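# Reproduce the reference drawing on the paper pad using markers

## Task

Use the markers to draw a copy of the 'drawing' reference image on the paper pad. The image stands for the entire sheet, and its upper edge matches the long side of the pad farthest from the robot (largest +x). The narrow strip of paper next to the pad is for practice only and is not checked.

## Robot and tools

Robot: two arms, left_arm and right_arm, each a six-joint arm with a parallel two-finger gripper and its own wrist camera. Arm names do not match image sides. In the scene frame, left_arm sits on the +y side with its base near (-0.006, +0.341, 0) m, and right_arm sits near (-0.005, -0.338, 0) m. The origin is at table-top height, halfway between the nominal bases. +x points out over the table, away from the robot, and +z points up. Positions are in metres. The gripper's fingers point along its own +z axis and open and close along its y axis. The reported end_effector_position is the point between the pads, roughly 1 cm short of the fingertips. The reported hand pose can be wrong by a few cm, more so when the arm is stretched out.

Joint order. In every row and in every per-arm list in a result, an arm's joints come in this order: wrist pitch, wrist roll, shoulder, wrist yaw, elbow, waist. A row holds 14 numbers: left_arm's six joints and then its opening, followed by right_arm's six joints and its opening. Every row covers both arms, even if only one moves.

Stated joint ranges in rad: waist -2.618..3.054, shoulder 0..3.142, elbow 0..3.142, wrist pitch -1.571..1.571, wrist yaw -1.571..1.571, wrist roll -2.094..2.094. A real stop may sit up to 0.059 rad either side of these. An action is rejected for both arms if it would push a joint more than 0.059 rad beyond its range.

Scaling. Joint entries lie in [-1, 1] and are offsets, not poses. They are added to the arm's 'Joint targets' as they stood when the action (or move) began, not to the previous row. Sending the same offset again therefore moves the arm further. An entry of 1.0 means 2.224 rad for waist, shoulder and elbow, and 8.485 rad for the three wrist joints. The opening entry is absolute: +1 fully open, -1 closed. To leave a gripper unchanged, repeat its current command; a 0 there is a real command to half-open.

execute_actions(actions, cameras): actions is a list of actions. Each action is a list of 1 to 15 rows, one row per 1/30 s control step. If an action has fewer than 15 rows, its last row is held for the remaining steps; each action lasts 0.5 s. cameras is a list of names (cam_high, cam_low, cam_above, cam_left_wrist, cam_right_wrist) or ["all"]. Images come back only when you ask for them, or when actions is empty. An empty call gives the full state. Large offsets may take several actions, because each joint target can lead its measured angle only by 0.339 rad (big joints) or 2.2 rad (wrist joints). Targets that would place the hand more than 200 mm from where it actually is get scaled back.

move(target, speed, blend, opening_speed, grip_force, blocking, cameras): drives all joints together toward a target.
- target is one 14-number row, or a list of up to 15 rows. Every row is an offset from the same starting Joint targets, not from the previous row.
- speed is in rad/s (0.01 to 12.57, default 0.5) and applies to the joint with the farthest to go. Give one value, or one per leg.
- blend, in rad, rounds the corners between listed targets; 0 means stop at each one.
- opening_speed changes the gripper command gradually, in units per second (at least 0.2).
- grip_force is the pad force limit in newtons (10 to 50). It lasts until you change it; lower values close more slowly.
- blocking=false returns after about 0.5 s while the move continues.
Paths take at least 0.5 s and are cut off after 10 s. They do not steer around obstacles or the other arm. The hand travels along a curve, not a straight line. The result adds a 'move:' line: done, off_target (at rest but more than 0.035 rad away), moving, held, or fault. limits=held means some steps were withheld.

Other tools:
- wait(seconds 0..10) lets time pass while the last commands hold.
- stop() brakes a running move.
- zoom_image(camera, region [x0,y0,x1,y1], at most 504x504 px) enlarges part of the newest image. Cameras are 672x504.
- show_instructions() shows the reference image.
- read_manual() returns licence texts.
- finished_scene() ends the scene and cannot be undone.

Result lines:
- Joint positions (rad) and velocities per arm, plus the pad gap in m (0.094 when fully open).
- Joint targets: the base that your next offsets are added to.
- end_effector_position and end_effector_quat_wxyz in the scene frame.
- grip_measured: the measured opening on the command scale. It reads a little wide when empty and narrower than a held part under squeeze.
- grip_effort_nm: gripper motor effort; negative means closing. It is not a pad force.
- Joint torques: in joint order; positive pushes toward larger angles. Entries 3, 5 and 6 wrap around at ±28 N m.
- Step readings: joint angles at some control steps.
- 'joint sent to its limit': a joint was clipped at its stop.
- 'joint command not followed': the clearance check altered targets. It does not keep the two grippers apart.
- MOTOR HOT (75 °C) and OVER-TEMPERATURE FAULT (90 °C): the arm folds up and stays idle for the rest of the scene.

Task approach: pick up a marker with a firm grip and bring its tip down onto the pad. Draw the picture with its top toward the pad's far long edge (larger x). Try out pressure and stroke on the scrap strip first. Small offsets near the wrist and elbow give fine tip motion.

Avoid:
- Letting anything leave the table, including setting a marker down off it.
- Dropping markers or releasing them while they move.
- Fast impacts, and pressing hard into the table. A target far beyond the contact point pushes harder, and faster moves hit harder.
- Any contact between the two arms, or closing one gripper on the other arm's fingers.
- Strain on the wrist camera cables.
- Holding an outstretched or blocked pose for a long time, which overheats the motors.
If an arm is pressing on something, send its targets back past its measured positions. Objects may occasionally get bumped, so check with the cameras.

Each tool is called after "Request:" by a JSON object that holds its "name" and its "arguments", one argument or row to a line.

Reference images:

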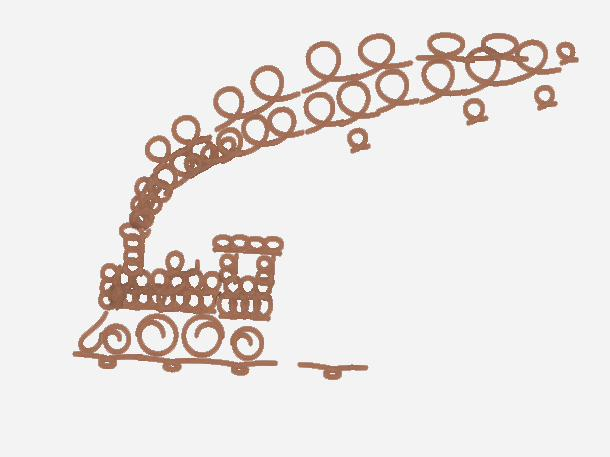

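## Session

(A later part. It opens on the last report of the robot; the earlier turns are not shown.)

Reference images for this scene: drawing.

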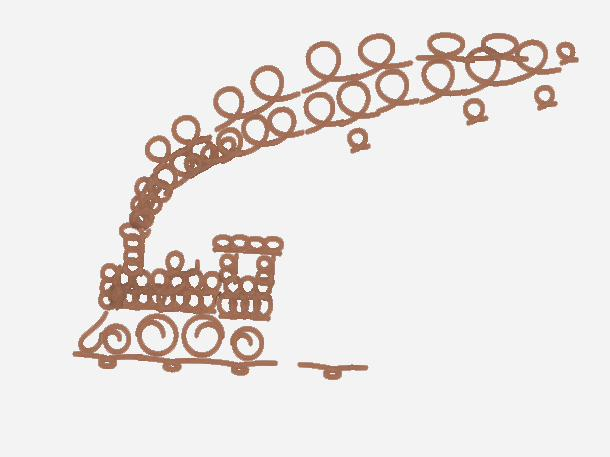

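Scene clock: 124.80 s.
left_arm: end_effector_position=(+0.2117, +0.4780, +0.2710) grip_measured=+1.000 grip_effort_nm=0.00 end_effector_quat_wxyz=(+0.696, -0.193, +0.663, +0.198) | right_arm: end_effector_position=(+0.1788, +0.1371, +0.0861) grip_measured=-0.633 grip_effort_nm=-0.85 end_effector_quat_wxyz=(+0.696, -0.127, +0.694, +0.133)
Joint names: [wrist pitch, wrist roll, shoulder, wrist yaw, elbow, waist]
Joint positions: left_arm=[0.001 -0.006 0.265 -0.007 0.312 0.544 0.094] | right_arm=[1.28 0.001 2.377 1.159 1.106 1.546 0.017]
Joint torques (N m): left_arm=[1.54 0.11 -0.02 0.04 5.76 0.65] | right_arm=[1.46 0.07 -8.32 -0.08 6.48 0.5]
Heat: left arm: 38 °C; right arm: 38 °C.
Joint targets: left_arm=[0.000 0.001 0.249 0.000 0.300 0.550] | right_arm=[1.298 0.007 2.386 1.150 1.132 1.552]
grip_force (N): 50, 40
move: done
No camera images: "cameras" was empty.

Request:
{"name": "move", "arguments": {
  "target": [
    [0,0,0,0,0,0,1,0,0,0,-0.000239,0,0.0002,-1],
    [0,0,0,0,0,0,1,0,0,0,-0.001514,0,0.000832,-1],
    [0,0,0,0,0,0,1,0,0,0,-0.001966,0,0.002599,-1],
    [0,0,0,0,0,0,1,0,0,0,0.000745,0,0.002599,-1],
    [0,0,0,0,0,0,1,0,0,0,0.001557,0,0.006219,-1],
    [0,0,0,0,0,0,1,0,0,0,0.003747,0,0.010198,-1],
    [0,0,0,0,0,0,1,0,0,0,0.006613,0,0.013242,-1],
    [0,0,0,0,0,0,1,0,0,0,0.00922,0,0.014366,-1],
    [0,0,0,0,0,0,1,0,0,0,0.00922,0,0.008521,-1],
    [0,0,0,0,0,0,1,0,0,0,0.010494,0,0.007891,-1],
    [0,0,0,0,0,0,1,0,0,0,0.010946,0,0.006124,-1],
    [0,0,0,0,0,0,1,0,0,0,0.008236,0,0.006124,-1],
    [0,0,0,0,0,0,1,0,0,0,0.00683,0,0.001174,-1],
    [0,0,0,0,0,0,1,0,0,0,0.003342,0,-0.003678,-1],
    [0,0,0,0,0,0,1,0,0,0,-0.000239,0,-0.005643,-1]
  ],
  "speed": 0.04,
  "blend": 0.002,
  "blocking": false,
  "cameras": []
}}

Request:
{"name": "wait", "arguments": {
  "seconds": 0.4
}}

Request:
{"name": "wait", "arguments": {
  "seconds": 0.4
}}

Request:
{"name": "wait", "arguments": {
  "seconds": 0.4
}}

Request:
{"name": "wait", "arguments": {
  "seconds": 0.4
}}

Request:
{"name": "wait", "arguments": {
  "seconds": 0.4
}}

Request:
{"name": "wait", "arguments": {
  "seconds": 0.4
}}

Request:
{"name": "wait", "arguments": {
  "seconds": 0.4
}}

Request:
{"name": "wait", "arguments": {
  "seconds": 0.4
}}

Request:
{"name": "wait", "arguments": {
  "seconds": 0.4
}}

Request:
{"name": "wait", "arguments": {
  "seconds": 0.4
}}

Request:
{"name": "wait", "arguments": {
  "seconds": 0.4
}}

Request:
{"name": "wait", "arguments": {
  "seconds": 0.4
}}

Request:
{"name": "wait", "arguments": {
  "seconds": 0.4
}}

Request:
{"name": "wait", "arguments": {
  "seconds": 0.4
}}

Request:
{"name": "wait", "arguments": {
  "seconds": 0.4
}}

Scene clock: 126.00 s.
left_arm: end_effector_position=(+0.2117, +0.4780, +0.2710) grip_measured=+1.000 grip_effort_nm=0.00 end_effector_quat_wxyz=(+0.696, -0.193, +0.663, +0.198) | right_arm: end_effector_position=(+0.1769, +0.1392, +0.0862) grip_measured=-0.633 grip_effort_nm=-0.85 end_effector_quat_wxyz=(+0.695, -0.131, +0.694, +0.138)
Joint names: [wrist pitch, wrist roll, shoulder, wrist yaw, elbow, waist]
Joint positions: left_arm=[0.001 -0.006 0.265 -0.007 0.312 0.544 0.094] | right_arm=[1.28 0.001 2.377 1.149 1.106 1.549 0.017]
Joint torques (N m): left_arm=[1.58 0.11 0.13 0.01 5.75 0.42] | right_arm=[1.47 0.06 -8.32 -0.1 6.48 0.64]
Heat: left arm: 38 °C; right arm: 38 °C.
Joint targets: left_arm=[0.000 0.001 0.249 0.000 0.300 0.550] | right_arm=[1.298 0.007 2.386 1.137 1.132 1.558]
Tool commands: left_gripper/opening=+1.0 right_gripper/opening=-1.0
grip_force (N): 50, 40
move: running; path passed 3 of 15 targets; blend cut to 0.001 rad at target 1
No camera images: "cameras" was empty.

Scene clock: 126.40 s.
left_arm: end_effector_position=(+0.2117, +0.4780, +0.2710) grip_measured=+1.000 grip_effort_nm=0.00 end_effector_quat_wxyz=(+0.696, -0.193, +0.663, +0.198) | right_arm: end_effector_position=(+0.1760, +0.1396, +0.0862) grip_measured=-0.633 grip_effort_nm=-0.85 end_effector_quat_wxyz=(+0.695, -0.132, +0.693, +0.139)
Joint names: [wrist pitch, wrist roll, shoulder, wrist yaw, elbow, waist]
Joint positions: left_arm=[0.001 -0.006 0.265 -0.007 0.312 0.544 0.094] | right_arm=[1.28 0.001 2.377 1.149 1.106 1.551 0.017]
Joint torques (N m): left_arm=[1.59 0.11 0.02 0.05 5.64 0.42] | right_arm=[1.47 0.07 -8.32 0.05 6.48 0.58]
Heat: left arm: 38 °C; right arm: 38 °C.
Joint targets: left_arm=[0.000 0.001 0.249 0.000 0.300 0.550] | right_arm=[1.298 0.007 2.386 1.152 1.132 1.558]
Tool commands: left_gripper/opening=+1.0 right_gripper/opening=-1.0
grip_force (N): 50, 40
earlier move: running; path passed 3 of 15 targets; blend cut to 0.001 rad at target 1
wait: 0.40 s; no rest

Scene clock: 126.80 s.
left_arm: end_effector_position=(+0.2117, +0.4780, +0.2710) grip_measured=+1.000 grip_effort_nm=0.00 end_effector_quat_wxyz=(+0.696, -0.193, +0.663, +0.198) | right_arm: end_effector_position=(+0.1727, +0.1397, +0.0862) grip_measured=-0.633 grip_effort_nm=-0.85 end_effector_quat_wxyz=(+0.695, -0.132, +0.693, +0.139)
Joint names: [wrist pitch, wrist roll, shoulder, wrist yaw, elbow, waist]
Joint positions: left_arm=[0.001 -0.006 0.265 -0.007 0.312 0.544 0.094] | right_arm=[1.28 0.001 2.377 1.157 1.106 1.559 0.017]
Joint velocities: left_arm=[within noise] | right_arm=[-0.007 0.037 0.002 0.037 -0.002 0.046 0]
Joint torques (N m): left_arm=[1.58 0.11 -0.02 0.05 5.78 0.53] | right_arm=[1.47 0.07 -8.32 0.04 6.48 0.47]
Heat: left arm: 38 °C; right arm: 38 °C.
Joint targets: left_arm=[0.000 0.001 0.249 0.000 0.300 0.550] | right_arm=[1.298 0.007 2.386 1.167 1.132 1.568]
Tool commands: left_gripper/opening=+1.0 right_gripper/opening=-1.0
grip_force (N): 50, 40
earlier move: running; path passed 5 of 15 targets; blend cut to 0.001 rad at target 1
wait: 0.40 s; no rest

Scene clock: 127.20 s.
left_arm: end_effector_position=(+0.2117, +0.4780, +0.2710) grip_measured=+1.000 grip_effort_nm=0.00 end_effector_quat_wxyz=(+0.696, -0.193, +0.663, +0.198) | right_arm: end_effector_position=(+0.1698, +0.1388, +0.0862) grip_measured=-0.633 grip_effort_nm=-0.85 end_effector_quat_wxyz=(+0.695, -0.130, +0.694, +0.137)
Joint names: [wrist pitch, wrist roll, shoulder, wrist yaw, elbow, waist]
Joint positions: left_arm=[0.001 -0.006 0.265 -0.007 0.312 0.544 0.094] | right_arm=[1.28 0.001 2.377 1.171 1.106 1.567 0.017]
Joint torques (N m): left_arm=[1.59 0.1 0.05 0.03 5.63 0.49] | right_arm=[1.46 0.06 -8.31 0.07 6.46 0.59]
Heat: left arm: 38 °C; right arm: 38 °C.
Joint targets: left_arm=[0.000 0.001 0.249 0.000 0.300 0.550] | right_arm=[1.298 0.007 2.386 1.183 1.132 1.575]
Tool commands: left_gripper/opening=+1.0 right_gripper/opening=-1.0
grip_force (N): 50, 40
earlier move: running; path passed 5 of 15 targets; blend cut to 0.001 rad at target 1
wait: 0.40 s; no rest

Scene clock: 127.60 s.
left_arm: end_effector_position=(+0.2117, +0.4780, +0.2710) grip_measured=+1.000 grip_effort_nm=0.00 end_effector_quat_wxyz=(+0.696, -0.193, +0.663, +0.198) | right_arm: end_effector_position=(+0.1683, +0.1372, +0.0861) grip_measured=-0.633 grip_effort_nm=-0.85 end_effector_quat_wxyz=(+0.696, -0.127, +0.695, +0.133)
Joint names: [wrist pitch, wrist roll, shoulder, wrist yaw, elbow, waist]
Joint positions: left_arm=[0.001 -0.006 0.265 -0.007 0.312 0.544 0.094] | right_arm=[1.28 0.001 2.377 1.186 1.106 1.572 0.017]
Joint torques (N m): left_arm=[1.57 0.09 0.12 0.07 5.68 0.38] | right_arm=[1.45 0.06 -8.29 0.09 6.45 0.57]
Heat: left arm: 38 °C; right arm: 38 °C.
Joint targets: left_arm=[0.000 0.001 0.249 0.000 0.300 0.550] | right_arm=[1.298 0.007 2.386 1.199 1.132 1.580]
Tool commands: left_gripper/opening=+1.0 right_gripper/opening=-1.0
grip_force (N): 50, 40
earlier move: running; path passed 6 of 15 targets; blend cut to 0.001 rad at target 1; right_arm: the wrist yaw is farthest, 0.038 rad from its target
wait: 0.40 s; no rest

Scene clock: 128.00 s.
left_arm: end_effector_position=(+0.2117, +0.4780, +0.2710) grip_measured=+1.000 grip_effort_nm=0.00 end_effector_quat_wxyz=(+0.696, -0.193, +0.663, +0.198) | right_arm: end_effector_position=(+0.1676, +0.1352, +0.0861) grip_measured=-0.633 grip_effort_nm=-0.85 end_effector_quat_wxyz=(+0.696, -0.123, +0.695, +0.129)
Joint names: [wrist pitch, wrist roll, shoulder, wrist yaw, elbow, waist]
Joint positions: left_arm=[0.001 -0.006 0.265 -0.007 0.312 0.544 0.094] | right_arm=[1.28 0.001 2.377 1.201 1.106 1.576 0.017]
Joint torques (N m): left_arm=[1.6 0.13 -0.03 0.05 5.75 0.44] | right_arm=[1.44 0.07 -8.29 0.08 6.45 0.49]
Heat: left arm: 38 °C; right arm: 38 °C.
Joint targets: left_arm=[0.000 0.001 0.249 0.000 0.300 0.550] | right_arm=[1.298 0.007 2.386 1.215 1.132 1.582]
Tool commands: left_gripper/opening=+1.0 right_gripper/opening=-1.0
grip_force (N): 50, 40
earlier move: running; path passed 7 of 15 targets; blend cut to 0.001 rad at target 1; right_arm: the wrist yaw is farthest, 0.054 rad from its target
wait: 0.40 s; no rest

Scene clock: 128.40 s.
left_arm: end_effector_position=(+0.2117, +0.4780, +0.2710) grip_measured=+1.000 grip_effort_nm=0.00 end_effector_quat_wxyz=(+0.696, -0.193, +0.663, +0.198) | right_arm: end_effector_position=(+0.1678, +0.1329, +0.0861) grip_measured=-0.633 grip_effort_nm=-0.85 end_effector_quat_wxyz=(+0.697, -0.118, +0.696, +0.124)
Joint names: [wrist pitch, wrist roll, shoulder, wrist yaw, elbow, waist]
Joint positions: left_arm=[0.001 -0.006 0.265 -0.007 0.312 0.544 0.094] | right_arm=[1.28 0.001 2.377 1.217 1.106 1.577 0.017]
Joint torques (N m): left_arm=[1.59 0.1 -0.01 0.05 5.86 0.54] | right_arm=[1.43 0.06 -8.29 0.07 6.45 0.34]
Heat: left arm: 38 °C; right arm: 38 °C.
Joint targets: left_arm=[0.000 0.001 0.249 0.000 0.300 0.550] | right_arm=[1.298 0.007 2.386 1.229 1.132 1.581]
Tool commands: left_gripper/opening=+1.0 right_gripper/opening=-1.0
grip_force (N): 50, 40
earlier move: running; path passed 8 of 15 targets; blend cut to 0.001 rad at target 1; right_arm: the wrist yaw is farthest, 0.069 rad from its target
wait: 0.40 s; no rest

Scene clock: 128.80 s.
left_arm: end_effector_position=(+0.2117, +0.4780, +0.2710) grip_measured=+1.000 grip_effort_nm=0.00 end_effector_quat_wxyz=(+0.696, -0.193, +0.663, +0.198) | right_arm: end_effector_position=(+0.1682, +0.1319, +0.0861) grip_measured=-0.633 grip_effort_nm=-0.85 end_effector_quat_wxyz=(+0.697, -0.116, +0.697, +0.122)
Joint names: [wrist pitch, wrist roll, shoulder, wrist yaw, elbow, waist]
Joint positions: left_arm=[0.001 -0.006 0.265 -0.007 0.312 0.544 0.094] | right_arm=[1.28 0.001 2.377 1.222 1.106 1.577 0.017]
Joint torques (N m): left_arm=[1.59 0.11 0.08 0.03 5.79 0.51] | right_arm=[1.43 0.06 -8.28 0.09 6.45 -0.58]
Heat: left arm: 38 °C; right arm: 38 °C.
Joint targets: left_arm=[0.000 0.001 0.249 0.000 0.300 0.550] | right_arm=[1.298 0.007 2.386 1.234 1.132 1.570]
Tool commands: left_gripper/opening=+1.0 right_gripper/opening=-1.0
grip_force (N): 50, 40
earlier move: running; path passed 9 of 15 targets; blend cut to 0.001 rad at target 1; right_arm: the wrist yaw is farthest, 0.074 rad from its target
wait: 0.40 s; no rest

Scene clock: 129.20 s.
left_arm: end_effector_position=(+0.2117, +0.4780, +0.2710) grip_measured=+1.000 grip_effort_nm=0.00 end_effector_quat_wxyz=(+0.696, -0.193, +0.663, +0.198) | right_arm: end_effector_position=(+0.1710, +0.1295, +0.0861) grip_measured=-0.633 grip_effort_nm=-0.85 end_effector_quat_wxyz=(+0.698, -0.111, +0.697, +0.117)
Joint names: [wrist pitch, wrist roll, shoulder, wrist yaw, elbow, waist]
Joint positions: left_arm=[0.001 -0.006 0.265 -0.007 0.312 0.544 0.094] | right_arm=[1.28 0.001 2.377 1.232 1.106 1.572 0.017]
Joint torques (N m): left_arm=[1.58 0.11 0.09 0.06 5.85 0.39] | right_arm=[1.43 0.06 -8.29 0.05 6.42 -0.53]
Heat: left arm: 38 °C; right arm: 38 °C.
Joint targets: left_arm=[0.000 0.001 0.249 0.000 0.300 0.550] | right_arm=[1.298 0.007 2.386 1.236 1.132 1.566]
Tool commands: left_gripper/opening=+1.0 right_gripper/opening=-1.0
grip_force (N): 50, 40
earlier move: running; path passed 11 of 15 targets; blend cut to 0.001 rad at target 1; right_arm: the wrist yaw is farthest, 0.084 rad from its target
wait: 0.40 s; no rest

Scene clock: 129.60 s.
left_arm: end_effector_position=(+0.2117, +0.4780, +0.2710) grip_measured=+1.000 grip_effort_nm=0.00 end_effector_quat_wxyz=(+0.696, -0.193, +0.663, +0.198) | right_arm: end_effector_position=(+0.1712, +0.1296, +0.0861) grip_measured=-0.633 grip_effort_nm=-0.85 end_effector_quat_wxyz=(+0.698, -0.111, +0.697, +0.118)
Joint names: [wrist pitch, wrist roll, shoulder, wrist yaw, elbow, waist]
Joint positions: left_arm=[0.001 -0.006 0.265 -0.007 0.312 0.544 0.094] | right_arm=[1.28 0.001 2.377 1.23 1.106 1.572 0.017]
Joint torques (N m): left_arm=[1.57 0.1 0.08 0.05 5.68 0.38] | right_arm=[1.42 0.06 -8.29 -0.07 6.43 -0.54]
Heat: left arm: 38 °C; right arm: 38 °C.
Joint targets: left_arm=[0.000 0.001 0.249 0.000 0.300 0.550] | right_arm=[1.298 0.007 2.386 1.220 1.132 1.565]
Tool commands: left_gripper/opening=+1.0 right_gripper/opening=-1.0
grip_force (N): 50, 40
earlier move: running; path passed 11 of 15 targets; blend cut to 0.001 rad at target 1; right_arm: the wrist yaw is farthest, 0.083 rad from its target
wait: 0.40 s; no rest

Scene clock: 130.00 s.
left_arm: end_effector_position=(+0.2117, +0.4780, +0.2710) grip_measured=+1.000 grip_effort_nm=0.00 end_effector_quat_wxyz=(+0.696, -0.193, +0.663, +0.198) | right_arm: end_effector_position=(+0.1752, +0.1299, +0.0861) grip_measured=-0.633 grip_effort_nm=-0.85 end_effector_quat_wxyz=(+0.698, -0.112, +0.697, +0.118)
Joint names: [wrist pitch, wrist roll, shoulder, wrist yaw, elbow, waist]
Joint positions: left_arm=[0.001 -0.006 0.265 -0.007 0.312 0.544 0.094] | right_arm=[1.28 0.001 2.377 1.218 1.106 1.561 0.017]
Joint torques (N m): left_arm=[1.59 0.09 0.23 0.01 5.7 0.36] | right_arm=[1.43 0.06 -8.28 -0.07 6.43 -0.49]
Heat: left arm: 38 °C; right arm: 38 °C.
Joint targets: left_arm=[0.000 0.001 0.249 0.000 0.300 0.550] | right_arm=[1.298 0.007 2.386 1.204 1.132 1.553]
Tool commands: left_gripper/opening=+1.0 right_gripper/opening=-1.0
grip_force (N): 50, 40
earlier move: running; path passed 13 of 15 targets; blend cut to 0.001 rad at target 1; right_arm: the wrist yaw is farthest, 0.070 rad from its target
wait: 0.40 s; no rest

Scene clock: 130.40 s.
left_arm: end_effector_position=(+0.2117, +0.4780, +0.2710) grip_measured=+1.000 grip_effort_nm=0.00 end_effector_quat_wxyz=(+0.696, -0.193, +0.663, +0.198) | right_arm: end_effector_position=(+0.1774, +0.1312, +0.0861) grip_measured=-0.633 grip_effort_nm=-0.85 end_effector_quat_wxyz=(+0.698, -0.115, +0.697, +0.121)
Joint names: [wrist pitch, wrist roll, shoulder, wrist yaw, elbow, waist]
Joint positions: left_arm=[0.001 -0.006 0.265 -0.007 0.312 0.544 0.094] | right_arm=[1.28 0.001 2.377 1.203 1.106 1.555 0.017]
Joint torques (N m): left_arm=[1.57 0.11 0.05 0.02 5.82 0.51] | right_arm=[1.44 0.06 -8.29 -0.09 6.45 -0.64]
Heat: left arm: 38 °C; right arm: 38 °C.
Joint targets: left_arm=[0.000 0.001 0.249 0.000 0.300 0.550] | right_arm=[1.298 0.007 2.386 1.188 1.132 1.547]
Tool commands: left_gripper/opening=+1.0 right_gripper/opening=-1.0
grip_force (N): 50, 40
earlier move: running; path passed 13 of 15 targets; blend cut to 0.001 rad at target 1; right_arm: the wrist yaw is farthest, 0.055 rad from its target
wait: 0.40 s; no rest

Scene clock: 130.80 s.
left_arm: end_effector_position=(+0.2117, +0.4780, +0.2710) grip_measured=+1.000 grip_effort_nm=0.00 end_effector_quat_wxyz=(+0.696, -0.193, +0.663, +0.198) | right_arm: end_effector_position=(+0.1790, +0.1329, +0.0861) grip_measured=-0.633 grip_effort_nm=-0.85 end_effector_quat_wxyz=(+0.697, -0.118, +0.696, +0.125)
Joint names: [wrist pitch, wrist roll, shoulder, wrist yaw, elbow, waist]
Joint positions: left_arm=[0.001 -0.006 0.265 -0.007 0.312 0.544 0.094] | right_arm=[1.28 0.001 2.377 1.188 1.106 1.55 0.017]
Joint torques (N m): left_arm=[1.59 0.08 0.1 0.03 5.67 0.55] | right_arm=[1.45 0.06 -8.31 -0.1 6.46 -0.53]
Heat: left arm: 38 °C; right arm: 38 °C.
Joint targets: left_arm=[0.000 0.001 0.249 0.000 0.300 0.550] | right_arm=[1.298 0.007 2.386 1.172 1.132 1.543]
Tool commands: left_gripper/opening=+1.0 right_gripper/opening=-1.0
grip_force (N): 50, 40
earlier move: running; path passed 14 of 15 targets; blend cut to 0.001 rad at target 1; right_arm: the wrist yaw is farthest, 0.040 rad from its target
wait: 0.40 s; no rest

Scene clock: 131.20 s.
left_arm: end_effector_position=(+0.2117, +0.4780, +0.2710) grip_measured=+1.000 grip_effort_nm=0.00 end_effector_quat_wxyz=(+0.696, -0.193, +0.663, +0.198) | right_arm: end_effector_position=(+0.1791, +0.1350, +0.0862) grip_measured=-0.633 grip_effort_nm=-0.85 end_effector_quat_wxyz=(+0.696, -0.123, +0.695, +0.129)
Joint names: [wrist pitch, wrist roll, shoulder, wrist yaw, elbow, waist]
Joint positions: left_arm=[0.001 -0.006 0.265 -0.007 0.312 0.544 0.094] | right_arm=[1.28 0.001 2.377 1.172 1.106 1.547 0.017]
Joint torques (N m): left_arm=[1.58 0.12 0.17 0.02 5.87 0.43] | right_arm=[1.46 0.06 -8.31 -0.09 6.46 -0.62]
Heat: left arm: 38 °C; right arm: 38 °C.
Joint targets: left_arm=[0.000 0.001 0.249 0.000 0.300 0.550] | right_arm=[1.298 0.007 2.386 1.156 1.132 1.541]
Tool commands: left_gripper/opening=+1.0 right_gripper/opening=-1.0
grip_force (N): 50, 40
earlier move: running; path passed 14 of 15 targets; blend cut to 0.001 rad at target 1
wait: 0.40 s; no rest

Scene clock: 131.60 s.
left_arm: end_effector_position=(+0.2117, +0.4780, +0.2710) grip_measured=+1.000 grip_effort_nm=0.00 end_effector_quat_wxyz=(+0.696, -0.193, +0.663, +0.198) | right_arm: end_effector_position=(+0.1791, +0.1367, +0.0862) grip_measured=-0.633 grip_effort_nm=-0.85 end_effector_quat_wxyz=(+0.696, -0.126, +0.694, +0.133)
Joint names: [wrist pitch, wrist roll, shoulder, wrist yaw, elbow, waist]
Joint positions: left_arm=[0.001 -0.006 0.265 -0.007 0.312 0.544 0.094] | right_arm=[1.28 0.001 2.377 1.161 1.106 1.546 0.017]
Joint torques (N m): left_arm=[1.6 0.11 0.09 0.04 5.83 0.62] | right_arm=[1.46 0.06 -8.32 -0.08 6.48 -0.58]
Heat: left arm: 38 °C; right arm: 38 °C.
Joint targets: left_arm=[0.000 0.001 0.249 0.000 0.300 0.550] | right_arm=[1.298 0.007 2.386 1.148 1.132 1.540]
Tool commands: left_gripper/opening=+1.0 right_gripper/opening=-1.0
grip_force (N): 50, 40
earlier move: running; blend cut to 0.001 rad at target 1
wait: 0.40 s; no rest

Scene clock: 131.73 s.
left_arm: end_effector_position=(+0.2117, +0.4780, +0.2710) grip_measured=+1.000 grip_effort_nm=0.00 end_effector_quat_wxyz=(+0.696, -0.193, +0.663, +0.198) | right_arm: end_effector_position=(+0.1791, +0.1368, +0.0862) grip_measured=-0.633 grip_effort_nm=-0.85 end_effector_quat_wxyz=(+0.696, -0.127, +0.694, +0.133)
Joint names: [wrist pitch, wrist roll, shoulder, wrist yaw, elbow, waist]
Joint positions: left_arm=[0.001 -0.006 0.265 -0.007 0.312 0.544 0.094] | right_arm=[1.28 0.001 2.377 1.16 1.106 1.546 0.017]
Joint torques (N m): left_arm=[1.59 0.11 0.1 0.02 5.74 0.47] | right_arm=[1.46 0.06 -8.32 -0.15 6.46 -0.54]
Heat: left arm: 38 °C; right arm: 38 °C.
Joint targets: left_arm=[0.000 0.001 0.249 0.000 0.300 0.550] | right_arm=[1.298 0.007 2.386 1.148 1.132 1.540]
Tool commands: left_gripper/opening=+1.0 right_gripper/opening=-1.0
grip_force (N): 50, 40
earlier move: done; blend cut to 0.001 rad at target 1
wait: 0.13 of 0.4 s (the move ended)

Request:
{"name": "move", "arguments": {
  "target": [
    [0,0,0,0,0,0,1,0,0,-0.045,0,0,0,-1],
    [0,0,0,0,0,0,1,0,0,-0.045,0,0,-0.35,-1]
  ],
  "speed": [0.3, 0.8],
  "blend": 0.02,
  "cameras": ["cam_above"]
}}

Request:
{"name": "zoom_image", "arguments": {
  "camera": "cam_above",
  "region": [205, 430, 265, 475]
}}

Request:
{"name": "zoom_image", "arguments": {
  "camera": "cam_above",
  "region": [205, 430, 235, 460]
}}

Scene clock: 134.33 s.
left_arm: end_effector_position=(+0.2117, +0.4780, +0.2710) grip_measured=+1.000 grip_effort_nm=0.00 end_effector_quat_wxyz=(+0.696, -0.193, +0.663, +0.198) | right_arm: end_effector_position=(+0.4637, -0.1303, +0.1157) grip_measured=-0.633 grip_effort_nm=-0.85 end_effector_quat_wxyz=(+0.707, +0.166, +0.676, -0.122)
Joint names: [wrist pitch, wrist roll, shoulder, wrist yaw, elbow, waist]
Joint positions: left_arm=[0.001 -0.006 0.265 -0.007 0.312 0.544 0.094] | right_arm=[1.282 0.001 2.318 1.153 1.112 0.759 0.017]
Joint torques (N m): left_arm=[1.56 0.11 0.06 0.03 5.76 0.42] | right_arm=[1.43 0.07 -11.33 -0.07 6.16 0.18]
Heat: left arm: 38 °C; right arm: 38 °C.
Joint targets: left_arm=[0.000 0.001 0.249 0.000 0.300 0.550] | right_arm=[1.298 0.007 2.286 1.148 1.132 0.761]
grip_force (N): 50, 40
move: done
Images, in order (width x height): cam_above 672x504.

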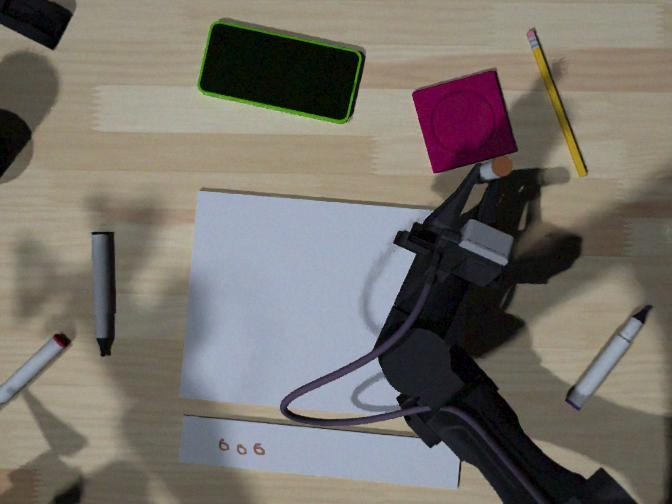

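Scaled by 8.400 from the camera's 672x504 image, which has a finer 960x720 frame.

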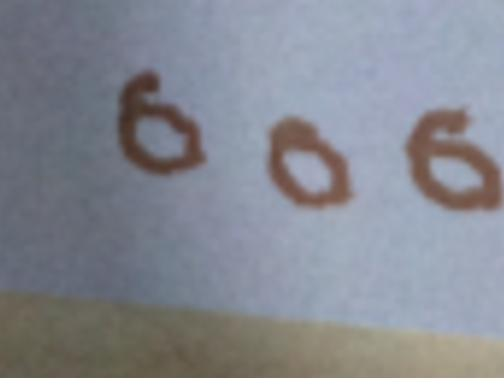

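Scaled by 16.800 from the camera's 672x504 image, which has a finer 960x720 frame.

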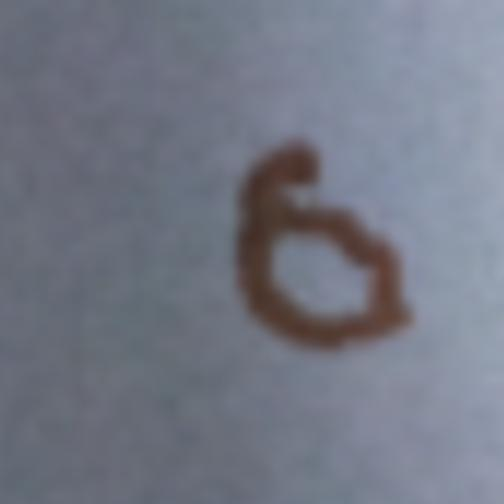

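Request:
{"name": "wait", "arguments": {
  "seconds": 0.1,
  "cameras": ["cam_right_wrist"]
}}

Request:
{"name": "zoom_image", "arguments": {
  "camera": "cam_right_wrist",
  "region": [250, 110, 430, 245]
}}

Scene clock: 136.77 s.
left_arm: end_effector_position=(+0.2117, +0.4780, +0.2710) grip_measured=+1.000 grip_effort_nm=0.00 end_effector_quat_wxyz=(+0.696, -0.193, +0.663, +0.198) | right_arm: end_effector_position=(+0.4637, -0.1303, +0.1157) grip_measured=-0.633 grip_effort_nm=-0.85 end_effector_quat_wxyz=(+0.707, +0.166, +0.676, -0.122)
Joint names: [wrist pitch, wrist roll, shoulder, wrist yaw, elbow, waist]
Joint positions: left_arm=[0.001 -0.006 0.265 -0.007 0.312 0.544 0.094] | right_arm=[1.282 0.001 2.318 1.153 1.112 0.759 0.017]
Joint torques (N m): left_arm=[1.6 0.11 0.09 -0.01 5.72 0.46] | right_arm=[1.43 0.06 -11.33 -0.07 6.17 0.12]
Heat: left arm: 38 °C; right arm: 39 °C.
Joint targets: left_arm=[0.000 0.001 0.249 0.000 0.300 0.550] | right_arm=[1.298 0.007 2.286 1.148 1.132 0.761]
Tool commands: left_gripper/opening=+1.0 right_gripper/opening=-1.0
grip_force (N): 50, 40
wait: 0.10 s; at rest from the start
Images, in order (width x height): cam_right_wrist 672x504.

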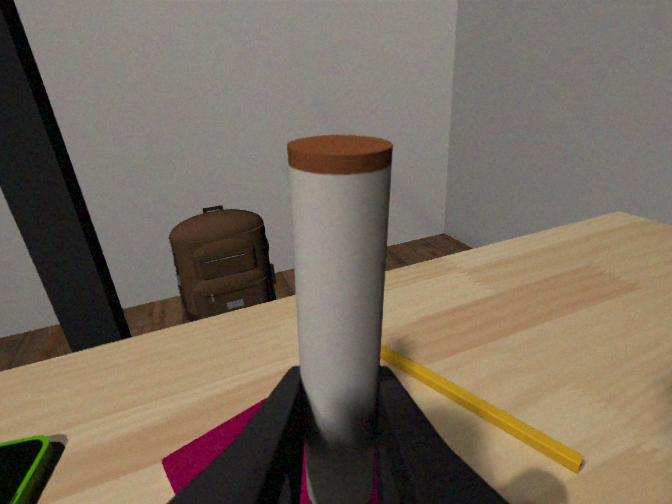

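Scaled by 2.800 from the camera's 672x504 image, which has a finer 960x720 frame.

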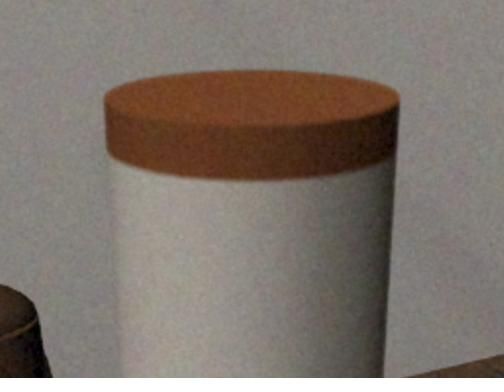

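Request:
{"name": "move", "arguments": {
  "target": [
    [0,0,0,0,0,0,1,0,0,-0.01619,0,0,0,-1],
    [0,0,0,0,0,0,1,-0.01037,0,-0.01619,-0.0139,-0.03237,0.3,-1],
    [0,0,0,0,0,0,1,-0.00065,0,-0.01619,-0.01037,-0.00112,0.3517,-1]
  ],
  "speed": [0.4,0.7,0.1],
  "blend": 0,
  "cameras": []
}}

Scene clock: 143.53 s.
left_arm: end_effector_position=(+0.2117, +0.4780, +0.2710) grip_measured=+1.000 grip_effort_nm=0.00 end_effector_quat_wxyz=(+0.696, -0.193, +0.663, +0.198) | right_arm: end_effector_position=(+0.1741, +0.1538, +0.1263) grip_measured=-0.633 grip_effort_nm=-0.85 end_effector_quat_wxyz=(+0.695, -0.137, +0.679, +0.192)
Joint names: [wrist pitch, wrist roll, shoulder, wrist yaw, elbow, waist]
Joint positions: left_arm=[0.001 -0.006 0.265 -0.007 0.312 0.544 0.094] | right_arm=[1.265 0.001 2.287 1.054 1.102 1.54 0.017]
Joint torques (N m): left_arm=[1.58 0.14 -0.03 0.04 5.72 0.53] | right_arm=[1.59 0.06 -11.64 0.03 7.01 0.24]
Heat: left arm: 38 °C; right arm: 39 °C.
Joint targets: left_arm=[0.000 0.001 0.249 0.000 0.300 0.550] | right_arm=[1.292 0.007 2.250 1.060 1.130 1.543]
grip_force (N): 50, 40
move: off_target (right_arm); right_arm: the shoulder is farthest, 0.037 rad from its target
No camera images: "cameras" was empty.

Request:
{"name": "move", "arguments": {
  "target": [
    [0,0,0,0,0,0,1,0,0,0.04,0.00146,0,0.0116,-1],
    [0,0,0,0,0,0,1,0,0,0.05823,0.00146,0,0.0116,-1]
  ],
  "speed": [0.2,0.06],
  "blend": 0,
  "cameras": ["cam_right_wrist","cam_above"]
}}

Request:
{"name": "zoom_image", "arguments": {
  "camera": "cam_right_wrist",
  "region": [270, 120, 410, 190]
}}

Request:
{"name": "zoom_image", "arguments": {
  "camera": "cam_above",
  "region": [180, 430, 240, 475]
}}

Scene clock: 145.70 s.
left_arm: end_effector_position=(+0.2117, +0.4780, +0.2710) grip_measured=+1.000 grip_effort_nm=0.00 end_effector_quat_wxyz=(+0.696, -0.193, +0.663, +0.198) | right_arm: end_effector_position=(+0.1631, +0.1553, +0.0867) grip_measured=-0.633 grip_effort_nm=-0.85 end_effector_quat_wxyz=(+0.687, -0.167, +0.686, +0.170)
Joint names: [wrist pitch, wrist roll, shoulder, wrist yaw, elbow, waist]
Joint positions: left_arm=[0.001 -0.006 0.265 -0.007 0.312 0.544 0.094] | right_arm=[1.272 0.001 2.373 1.067 1.104 1.564 0.017]
Joint torques (N m): left_arm=[1.57 0.11 0.02 0.05 5.72 0.5] | right_arm=[1.53 0.06 -8.49 0.07 6.42 0.36]
Heat: left arm: 38 °C; right arm: 39 °C.
Joint targets: left_arm=[0.000 0.001 0.249 0.000 0.300 0.550] | right_arm=[1.292 0.007 2.379 1.073 1.130 1.569]
grip_force (N): 50, 40
move: done
Images, in order (width x height): cam_above 672x504, cam_right_wrist 672x504.

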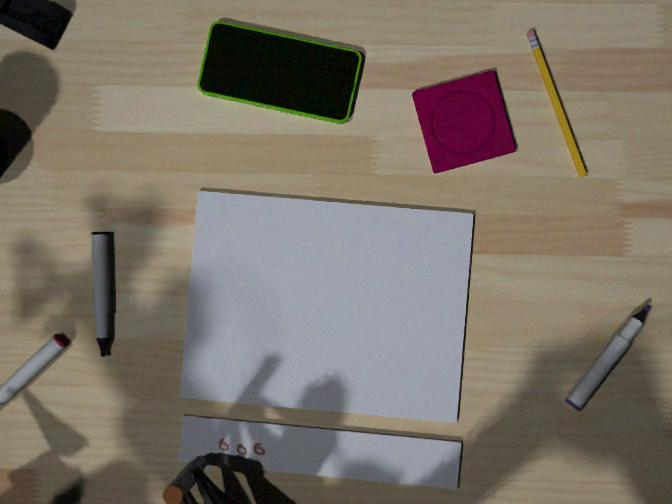

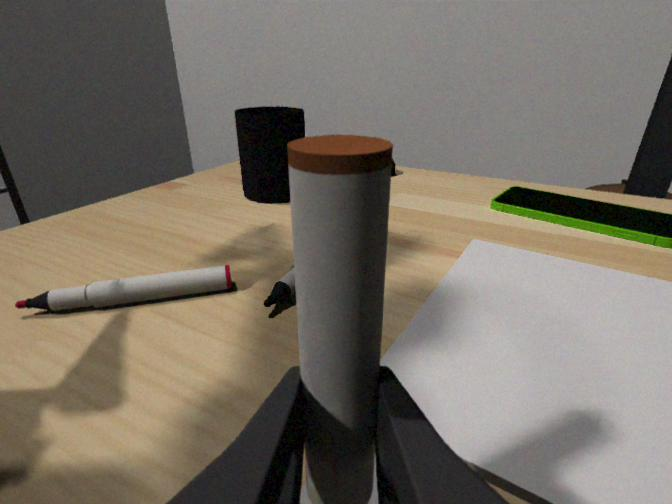

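Scaled by 3.600 from the camera's 672x504 image, which has a finer 960x720 frame.

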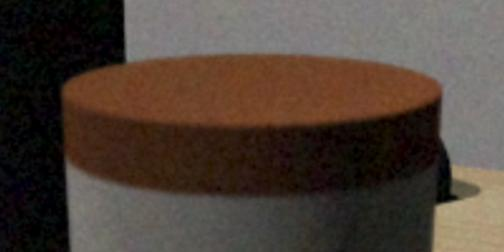

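Scaled by 8.400 from the camera's 672x504 image, which has a finer 960x720 frame.

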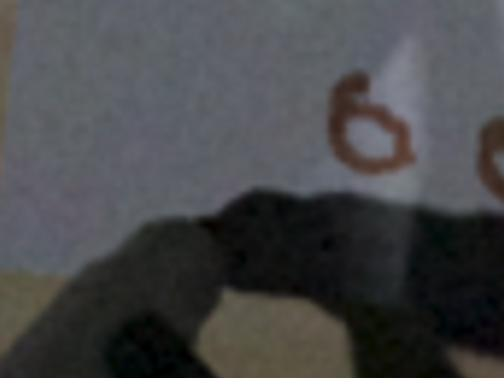

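Request:
{"name": "move", "arguments": {
  "target": [
    [0,0,0,0,0,0,1,0,0,0,0.02615,0,0.0147,-1],
    [0,0,0,0,0,0,1,0,0,0,0.04888,0,0.02203,-1]
  ],
  "speed": 0.06,
  "blend": 0.01,
  "cameras": ["cam_right_wrist","cam_above"]
}}

Request:
{"name": "zoom_image", "arguments": {
  "camera": "cam_right_wrist",
  "region": [270, 120, 410, 190]
}}

Request:
{"name": "zoom_image", "arguments": {
  "camera": "cam_above",
  "region": [195, 430, 285, 480]
}}

Scene clock: 153.47 s.
left_arm: end_effector_position=(+0.2117, +0.4780, +0.2710) grip_measured=+1.000 grip_effort_nm=0.00 end_effector_quat_wxyz=(+0.696, -0.193, +0.663, +0.198) | right_arm: end_effector_position=(+0.1631, +0.0926, +0.0865) grip_measured=-0.633 grip_effort_nm=-0.85 end_effector_quat_wxyz=(+0.706, -0.039, +0.706, +0.043)
Joint names: [wrist pitch, wrist roll, shoulder, wrist yaw, elbow, waist]
Joint positions: left_arm=[0.001 -0.006 0.265 -0.007 0.312 0.544 0.094] | right_arm=[1.272 0.001 2.373 1.479 1.104 1.611 0.017]
Joint torques (N m): left_arm=[1.59 0.12 -0.02 -0.01 5.83 0.38] | right_arm=[1.32 0.06 -8.31 0.09 6.17 0.55]
Heat: left arm: 39 °C; right arm: 39 °C.
Joint targets: left_arm=[0.000 0.001 0.249 0.000 0.300 0.550] | right_arm=[1.292 0.007 2.379 1.487 1.130 1.618]
grip_force (N): 50, 40
move: done
Images, in order (width x height): cam_above 672x504, cam_right_wrist 672x504.

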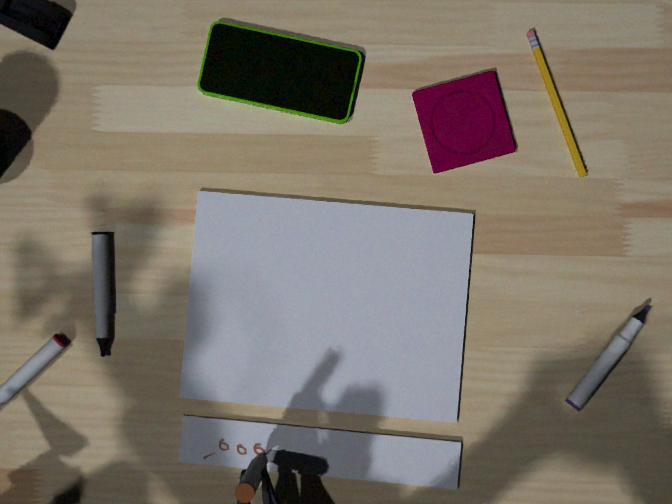

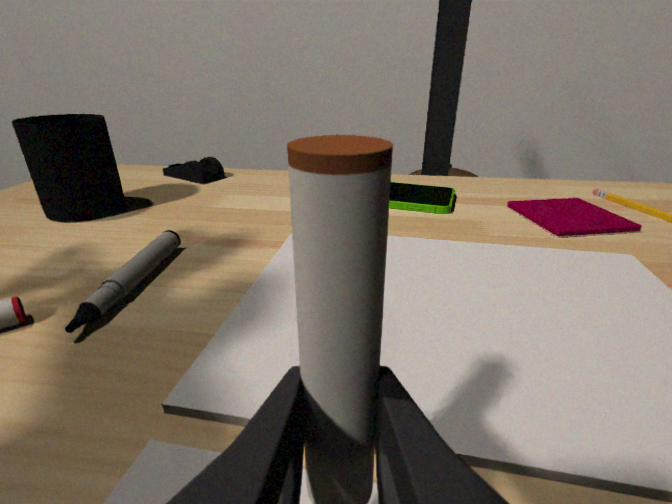

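Scaled by 3.600 from the camera's 672x504 image, which has a finer 960x720 frame.

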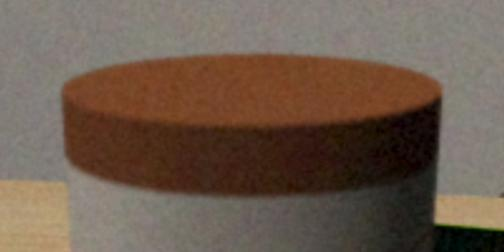

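Scaled by 5.600 from the camera's 672x504 image, which has a finer 960x720 frame.

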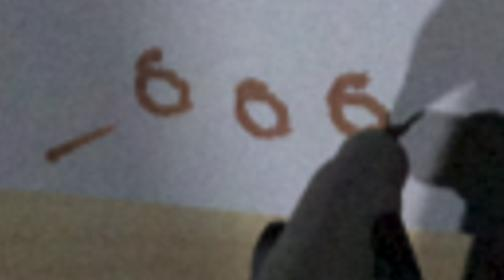

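Request:
{"name": "move", "arguments": {
  "target": [0,0,0,0,0,0,1,0,0,0.0027,0,0,0,-1],
  "speed": 0.05,
  "cameras": []
}}

Request:
{"name": "move", "arguments": {
  "target": [0,0,0,0,0,0,1,0,0,0.0018,0,0,0,-1],
  "speed": 0.05,
  "cameras": ["cam_above"]
}}

Request:
{"name": "zoom_image", "arguments": {
  "camera": "cam_above",
  "region": [230, 430, 290, 475]
}}

Scene clock: 155.43 s.
left_arm: end_effector_position=(+0.2117, +0.4780, +0.2710) grip_measured=+1.000 grip_effort_nm=0.00 end_effector_quat_wxyz=(+0.696, -0.193, +0.663, +0.198) | right_arm: end_effector_position=(+0.1631, +0.0923, +0.0850) grip_measured=-0.633 grip_effort_nm=-0.85 end_effector_quat_wxyz=(+0.706, -0.040, +0.706, +0.041)
Joint names: [wrist pitch, wrist roll, shoulder, wrist yaw, elbow, waist]
Joint positions: left_arm=[0.001 -0.006 0.265 -0.007 0.312 0.544 0.094] | right_arm=[1.273 0.001 2.377 1.48 1.104 1.611 0.017]
Joint torques (N m): left_arm=[1.57 0.1 0.08 0.07 5.75 0.42] | right_arm=[1.3 0.06 -8.18 0.08 6.15 0.55]
Heat: left arm: 39 °C; right arm: 38 °C.
Joint targets: left_arm=[0.000 0.001 0.249 0.000 0.300 0.550] | right_arm=[1.292 0.007 2.385 1.487 1.130 1.618]
grip_force (N): 50, 40
move: done
No camera images: "cameras" was empty.

Scene clock: 156.20 s.
left_arm: end_effector_position=(+0.2117, +0.4780, +0.2710) grip_measured=+1.000 grip_effort_nm=0.00 end_effector_quat_wxyz=(+0.696, -0.193, +0.663, +0.198) | right_arm: end_effector_position=(+0.1631, +0.0922, +0.0848) grip_measured=-0.633 grip_effort_nm=-0.85 end_effector_quat_wxyz=(+0.706, -0.039, +0.706, +0.042)
Joint names: [wrist pitch, wrist roll, shoulder, wrist yaw, elbow, waist]
Joint positions: left_arm=[0.001 -0.006 0.265 -0.007 0.312 0.544 0.094] | right_arm=[1.276 0.001 2.378 1.481 1.104 1.611 0.017]
Joint torques (N m): left_arm=[1.61 0.13 0.02 0.05 5.68 0.54] | right_arm=[1.28 0.06 -7.98 0.08 6.15 0.55]
Heat: left arm: 39 °C; right arm: 38 °C.
Joint targets: left_arm=[0.000 0.001 0.249 0.000 0.300 0.550] | right_arm=[1.292 0.007 2.389 1.487 1.130 1.618]
grip_force (N): 50, 40
move: done
Images, in order (width x height): cam_above 672x504.

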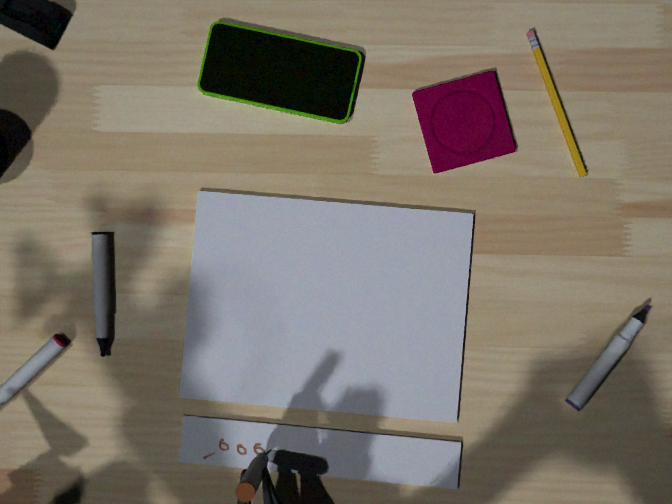

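Scaled by 8.400 from the camera's 672x504 image, which has a finer 960x720 frame.

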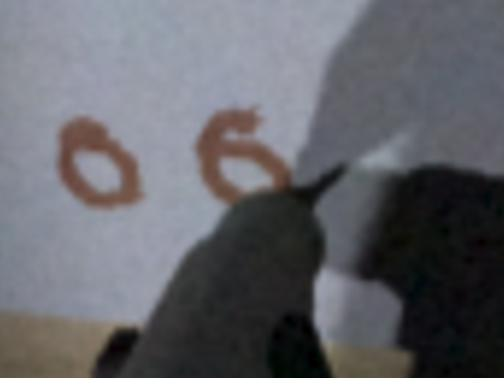

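Request:
{"name": "move", "arguments": {
  "target": [
    [0,0,0,0,0,0,1,0,0,-0.05,0,0,0,-1],
    [0,0,0,0,0,0,1,0,0,-0.05,0,0,-0.35,-1]
  ],
  "speed": [0.3, 0.8],
  "blend": 0.02,
  "cameras": ["cam_above"]
}}

Request:
{"name": "zoom_image", "arguments": {
  "camera": "cam_above",
  "region": [190, 430, 280, 480]
}}

Scene clock: 164.47 s.
left_arm: end_effector_position=(+0.2117, +0.4780, +0.2710) grip_measured=+1.000 grip_effort_nm=0.00 end_effector_quat_wxyz=(+0.696, -0.193, +0.663, +0.198) | right_arm: end_effector_position=(+0.4174, -0.1469, +0.1145) grip_measured=-0.633 grip_effort_nm=-0.85 end_effector_quat_wxyz=(+0.679, +0.257, +0.656, -0.204)
Joint names: [wrist pitch, wrist roll, shoulder, wrist yaw, elbow, waist]
Joint positions: left_arm=[0.001 -0.006 0.265 -0.007 0.312 0.544 0.094] | right_arm=[1.278 0.001 2.308 1.486 1.11 0.837 0.017]
Joint torques (N m): left_arm=[1.58 0.06 0.03 0.08 5.64 0.5] | right_arm=[1.23 0.06 -10.99 -0.02 5.9 0.17]
Heat: left arm: 39 °C; right arm: 38 °C.
Joint targets: left_arm=[0.000 0.001 0.249 0.000 0.300 0.550] | right_arm=[1.292 0.007 2.278 1.487 1.130 0.839]
grip_force (N): 50, 40
move: done
Images, in order (width x height): cam_above 672x504.

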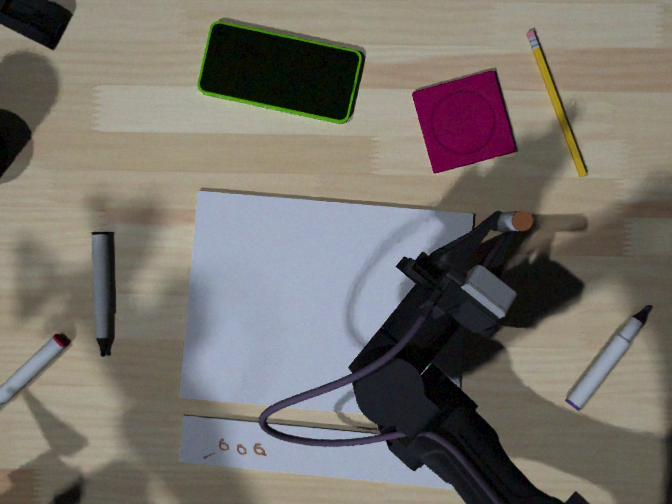

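Scaled by 5.600 from the camera's 672x504 image, which has a finer 960x720 frame.

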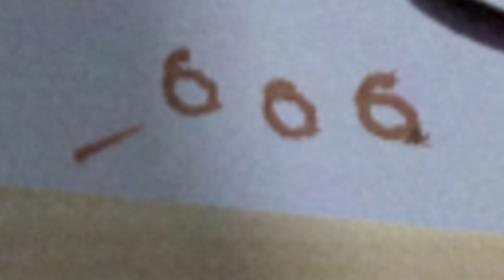

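Request:
{"name": "move", "arguments": {
  "target": [
    [0,0,0,0,0,0,1,0,0,0.00989,0,0,0.3152,-1],
    [0,0,0,0,0,0,1,0,0,0.03013,0.00124,0,0.32928,-1],
    [0,0,0,0,0,0,1,0,0,0.05022,0.00124,0,0.32928,-1]
  ],
  "speed": [0.8,0.12,0.06],
  "blend": [0.01,0,0],
  "cameras": []
}}

Scene clock: 169.23 s.
left_arm: end_effector_position=(+0.2117, +0.4780, +0.2710) grip_measured=+1.000 grip_effort_nm=0.00 end_effector_quat_wxyz=(+0.696, -0.193, +0.663, +0.198) | right_arm: end_effector_position=(+0.1827, +0.0832, +0.0847) grip_measured=-0.633 grip_effort_nm=-0.85 end_effector_quat_wxyz=(+0.707, -0.018, +0.707, +0.023)
Joint names: [wrist pitch, wrist roll, shoulder, wrist yaw, elbow, waist]
Joint positions: left_arm=[0.001 -0.006 0.265 -0.007 0.312 0.544 0.094] | right_arm=[1.278 0.001 2.382 1.492 1.11 1.566 0.017]
Joint torques (N m): left_arm=[1.6 0.14 0.05 0.06 5.79 0.51] | right_arm=[1.24 0.06 -8.23 0.06 5.6 0.5]
Heat: left arm: 39 °C; right arm: 39 °C.
Joint targets: left_arm=[0.000 0.001 0.249 0.000 0.300 0.550] | right_arm=[1.292 0.007 2.389 1.498 1.130 1.572]
grip_force (N): 50, 40
move: done
No camera images: "cameras" was empty.

Request:
{"name": "move", "arguments": {
  "target": [0,0,0,0,0,0,1,0,0,0.0018,0,0,0,-1],
  "speed": 0.05,
  "cameras": ["cam_above"]
}}

Request:
{"name": "zoom_image", "arguments": {
  "camera": "cam_above",
  "region": [245, 415, 305, 460]
}}

Scene clock: 170.33 s.
left_arm: end_effector_position=(+0.2117, +0.4780, +0.2710) grip_measured=+1.000 grip_effort_nm=0.00 end_effector_quat_wxyz=(+0.696, -0.193, +0.663, +0.198) | right_arm: end_effector_position=(+0.1827, +0.0832, +0.0847) grip_measured=-0.633 grip_effort_nm=-0.85 end_effector_quat_wxyz=(+0.707, -0.018, +0.707, +0.023)
Joint names: [wrist pitch, wrist roll, shoulder, wrist yaw, elbow, waist]
Joint positions: left_arm=[0.001 -0.006 0.265 -0.007 0.312 0.544 0.094] | right_arm=[1.278 0.001 2.382 1.492 1.11 1.566 0.017]
Joint torques (N m): left_arm=[1.56 0.06 0.16 0.07 5.79 0.5] | right_arm=[1.24 0.06 -7.95 0.07 5.59 0.49]
Heat: left arm: 39 °C; right arm: 39 °C.
Joint targets: left_arm=[0.000 0.001 0.249 0.000 0.300 0.550] | right_arm=[1.292 0.007 2.393 1.498 1.130 1.572]
grip_force (N): 50, 40
move: done
Images, in order (width x height): cam_above 672x504.

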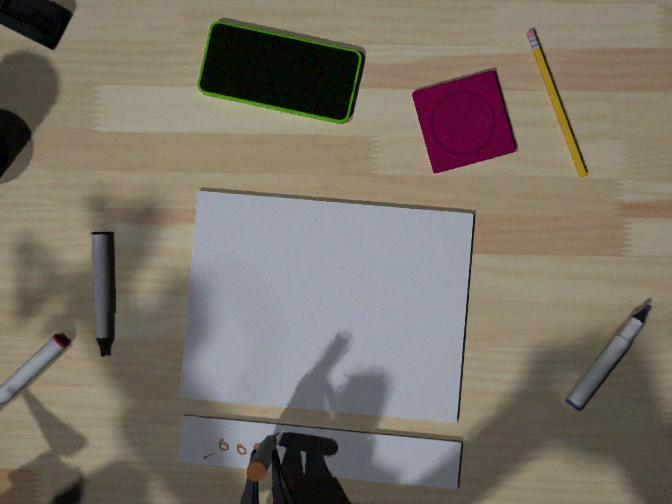

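Scaled by 8.400 from the camera's 672x504 image, which has a finer 960x720 frame.

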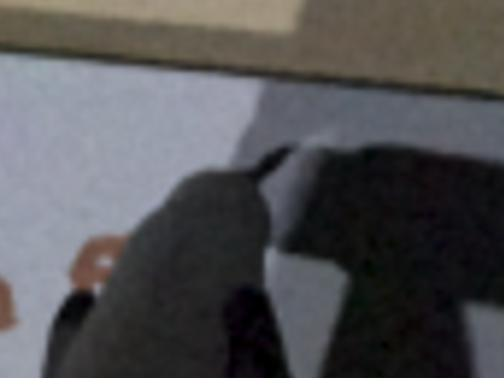

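Request:
{"name": "move", "arguments": {
  "target": [
    [0,0,0,0,0,0,1,0,0,-0.04182,0,0,0,-1],
    [0,0,0,0,0,0,1,0,0,-0.04182,-0.03458,0,-0.02545,-1],
    [0,0,0,0,0,0,1,0,0,-0.00135,-0.03458,0,-0.02545,-1]
  ],
  "speed": [0.3,0.15,0.06],
  "blend": [0.005,0,0],
  "cameras": ["cam_above"]
}}

Request:
{"name": "zoom_image", "arguments": {
  "camera": "cam_above",
  "region": [195, 415, 285, 465]
}}

Scene clock: 175.30 s.
left_arm: end_effector_position=(+0.2117, +0.4780, +0.2710) grip_measured=+1.000 grip_effort_nm=0.00 end_effector_quat_wxyz=(+0.696, -0.193, +0.663, +0.198) | right_arm: end_effector_position=(+0.1935, +0.1240, +0.0857) grip_measured=-0.633 grip_effort_nm=-0.85 end_effector_quat_wxyz=(+0.700, -0.099, +0.699, +0.107)
Joint names: [wrist pitch, wrist roll, shoulder, wrist yaw, elbow, waist]
Joint positions: left_arm=[0.001 -0.006 0.265 -0.007 0.312 0.544 0.094] | right_arm=[1.281 0.001 2.381 1.213 1.11 1.522 0.017]
Joint torques (N m): left_arm=[1.58 0.08 0.06 0.02 5.72 0.44] | right_arm=[1.37 0.06 -8.21 -0.08 5.75 -0.54]
Heat: left arm: 39 °C; right arm: 39 °C.
Joint targets: left_arm=[0.000 0.001 0.249 0.000 0.300 0.550] | right_arm=[1.292 0.007 2.391 1.204 1.130 1.515]
grip_force (N): 50, 40
move: done
Images, in order (width x height): cam_above 672x504.

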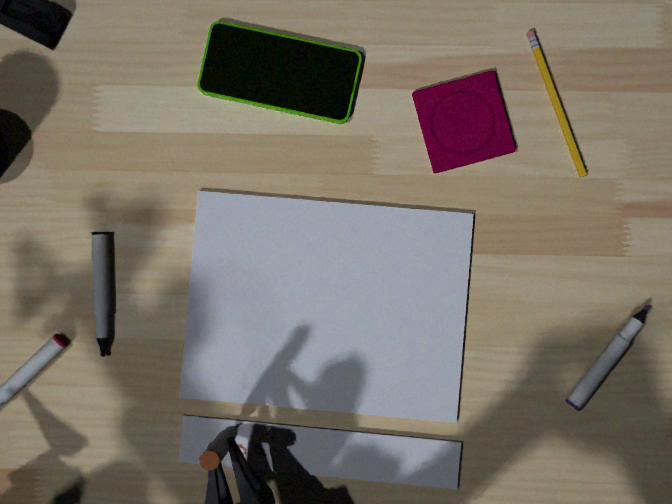

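Scaled by 5.600 from the camera's 672x504 image, which has a finer 960x720 frame.

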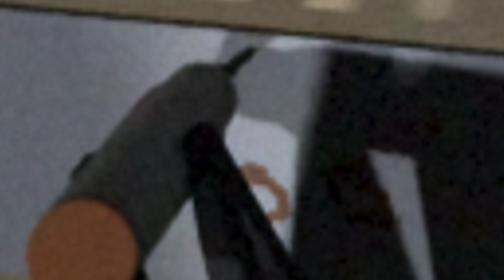

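Request:
{"name": "move", "arguments": {
  "target": [
    [0,0,0,0,0,0,1,0,0,-0.04092,0,0,0,-1],
    [0,0,0,0,0,0,1,0,0,-0.04092,-0.03945,0,-0.02738,-1],
    [0,0,0,0,0,0,1,0,0,-0.0009,-0.03945,0,-0.02738,-1]
  ],
  "speed": [0.3,0.15,0.06],
  "blend": [0.005,0,0],
  "cameras": []
}}

Scene clock: 180.60 s.
left_arm: end_effector_position=(+0.2117, +0.4780, +0.2710) grip_measured=+1.000 grip_effort_nm=0.00 end_effector_quat_wxyz=(+0.696, -0.193, +0.663, +0.198) | right_arm: end_effector_position=(+0.1981, +0.1664, +0.0871) grip_measured=-0.633 grip_effort_nm=-0.85 end_effector_quat_wxyz=(+0.681, -0.193, +0.677, +0.202)
Joint names: [wrist pitch, wrist roll, shoulder, wrist yaw, elbow, waist]
Joint positions: left_arm=[0.001 -0.006 0.265 -0.007 0.312 0.544 0.094] | right_arm=[1.282 0.001 2.38 0.879 1.11 1.461 0.017]
Joint torques (N m): left_arm=[1.58 0.12 0.12 0.04 5.67 0.44] | right_arm=[1.52 0.06 -8.44 -0.09 5.9 -0.54]
Heat: left arm: 39 °C; right arm: 39 °C.
Joint targets: left_arm=[0.000 0.001 0.249 0.000 0.300 0.550] | right_arm=[1.292 0.007 2.389 0.870 1.130 1.454]
grip_force (N): 50, 40
move: done
No camera images: "cameras" was empty.


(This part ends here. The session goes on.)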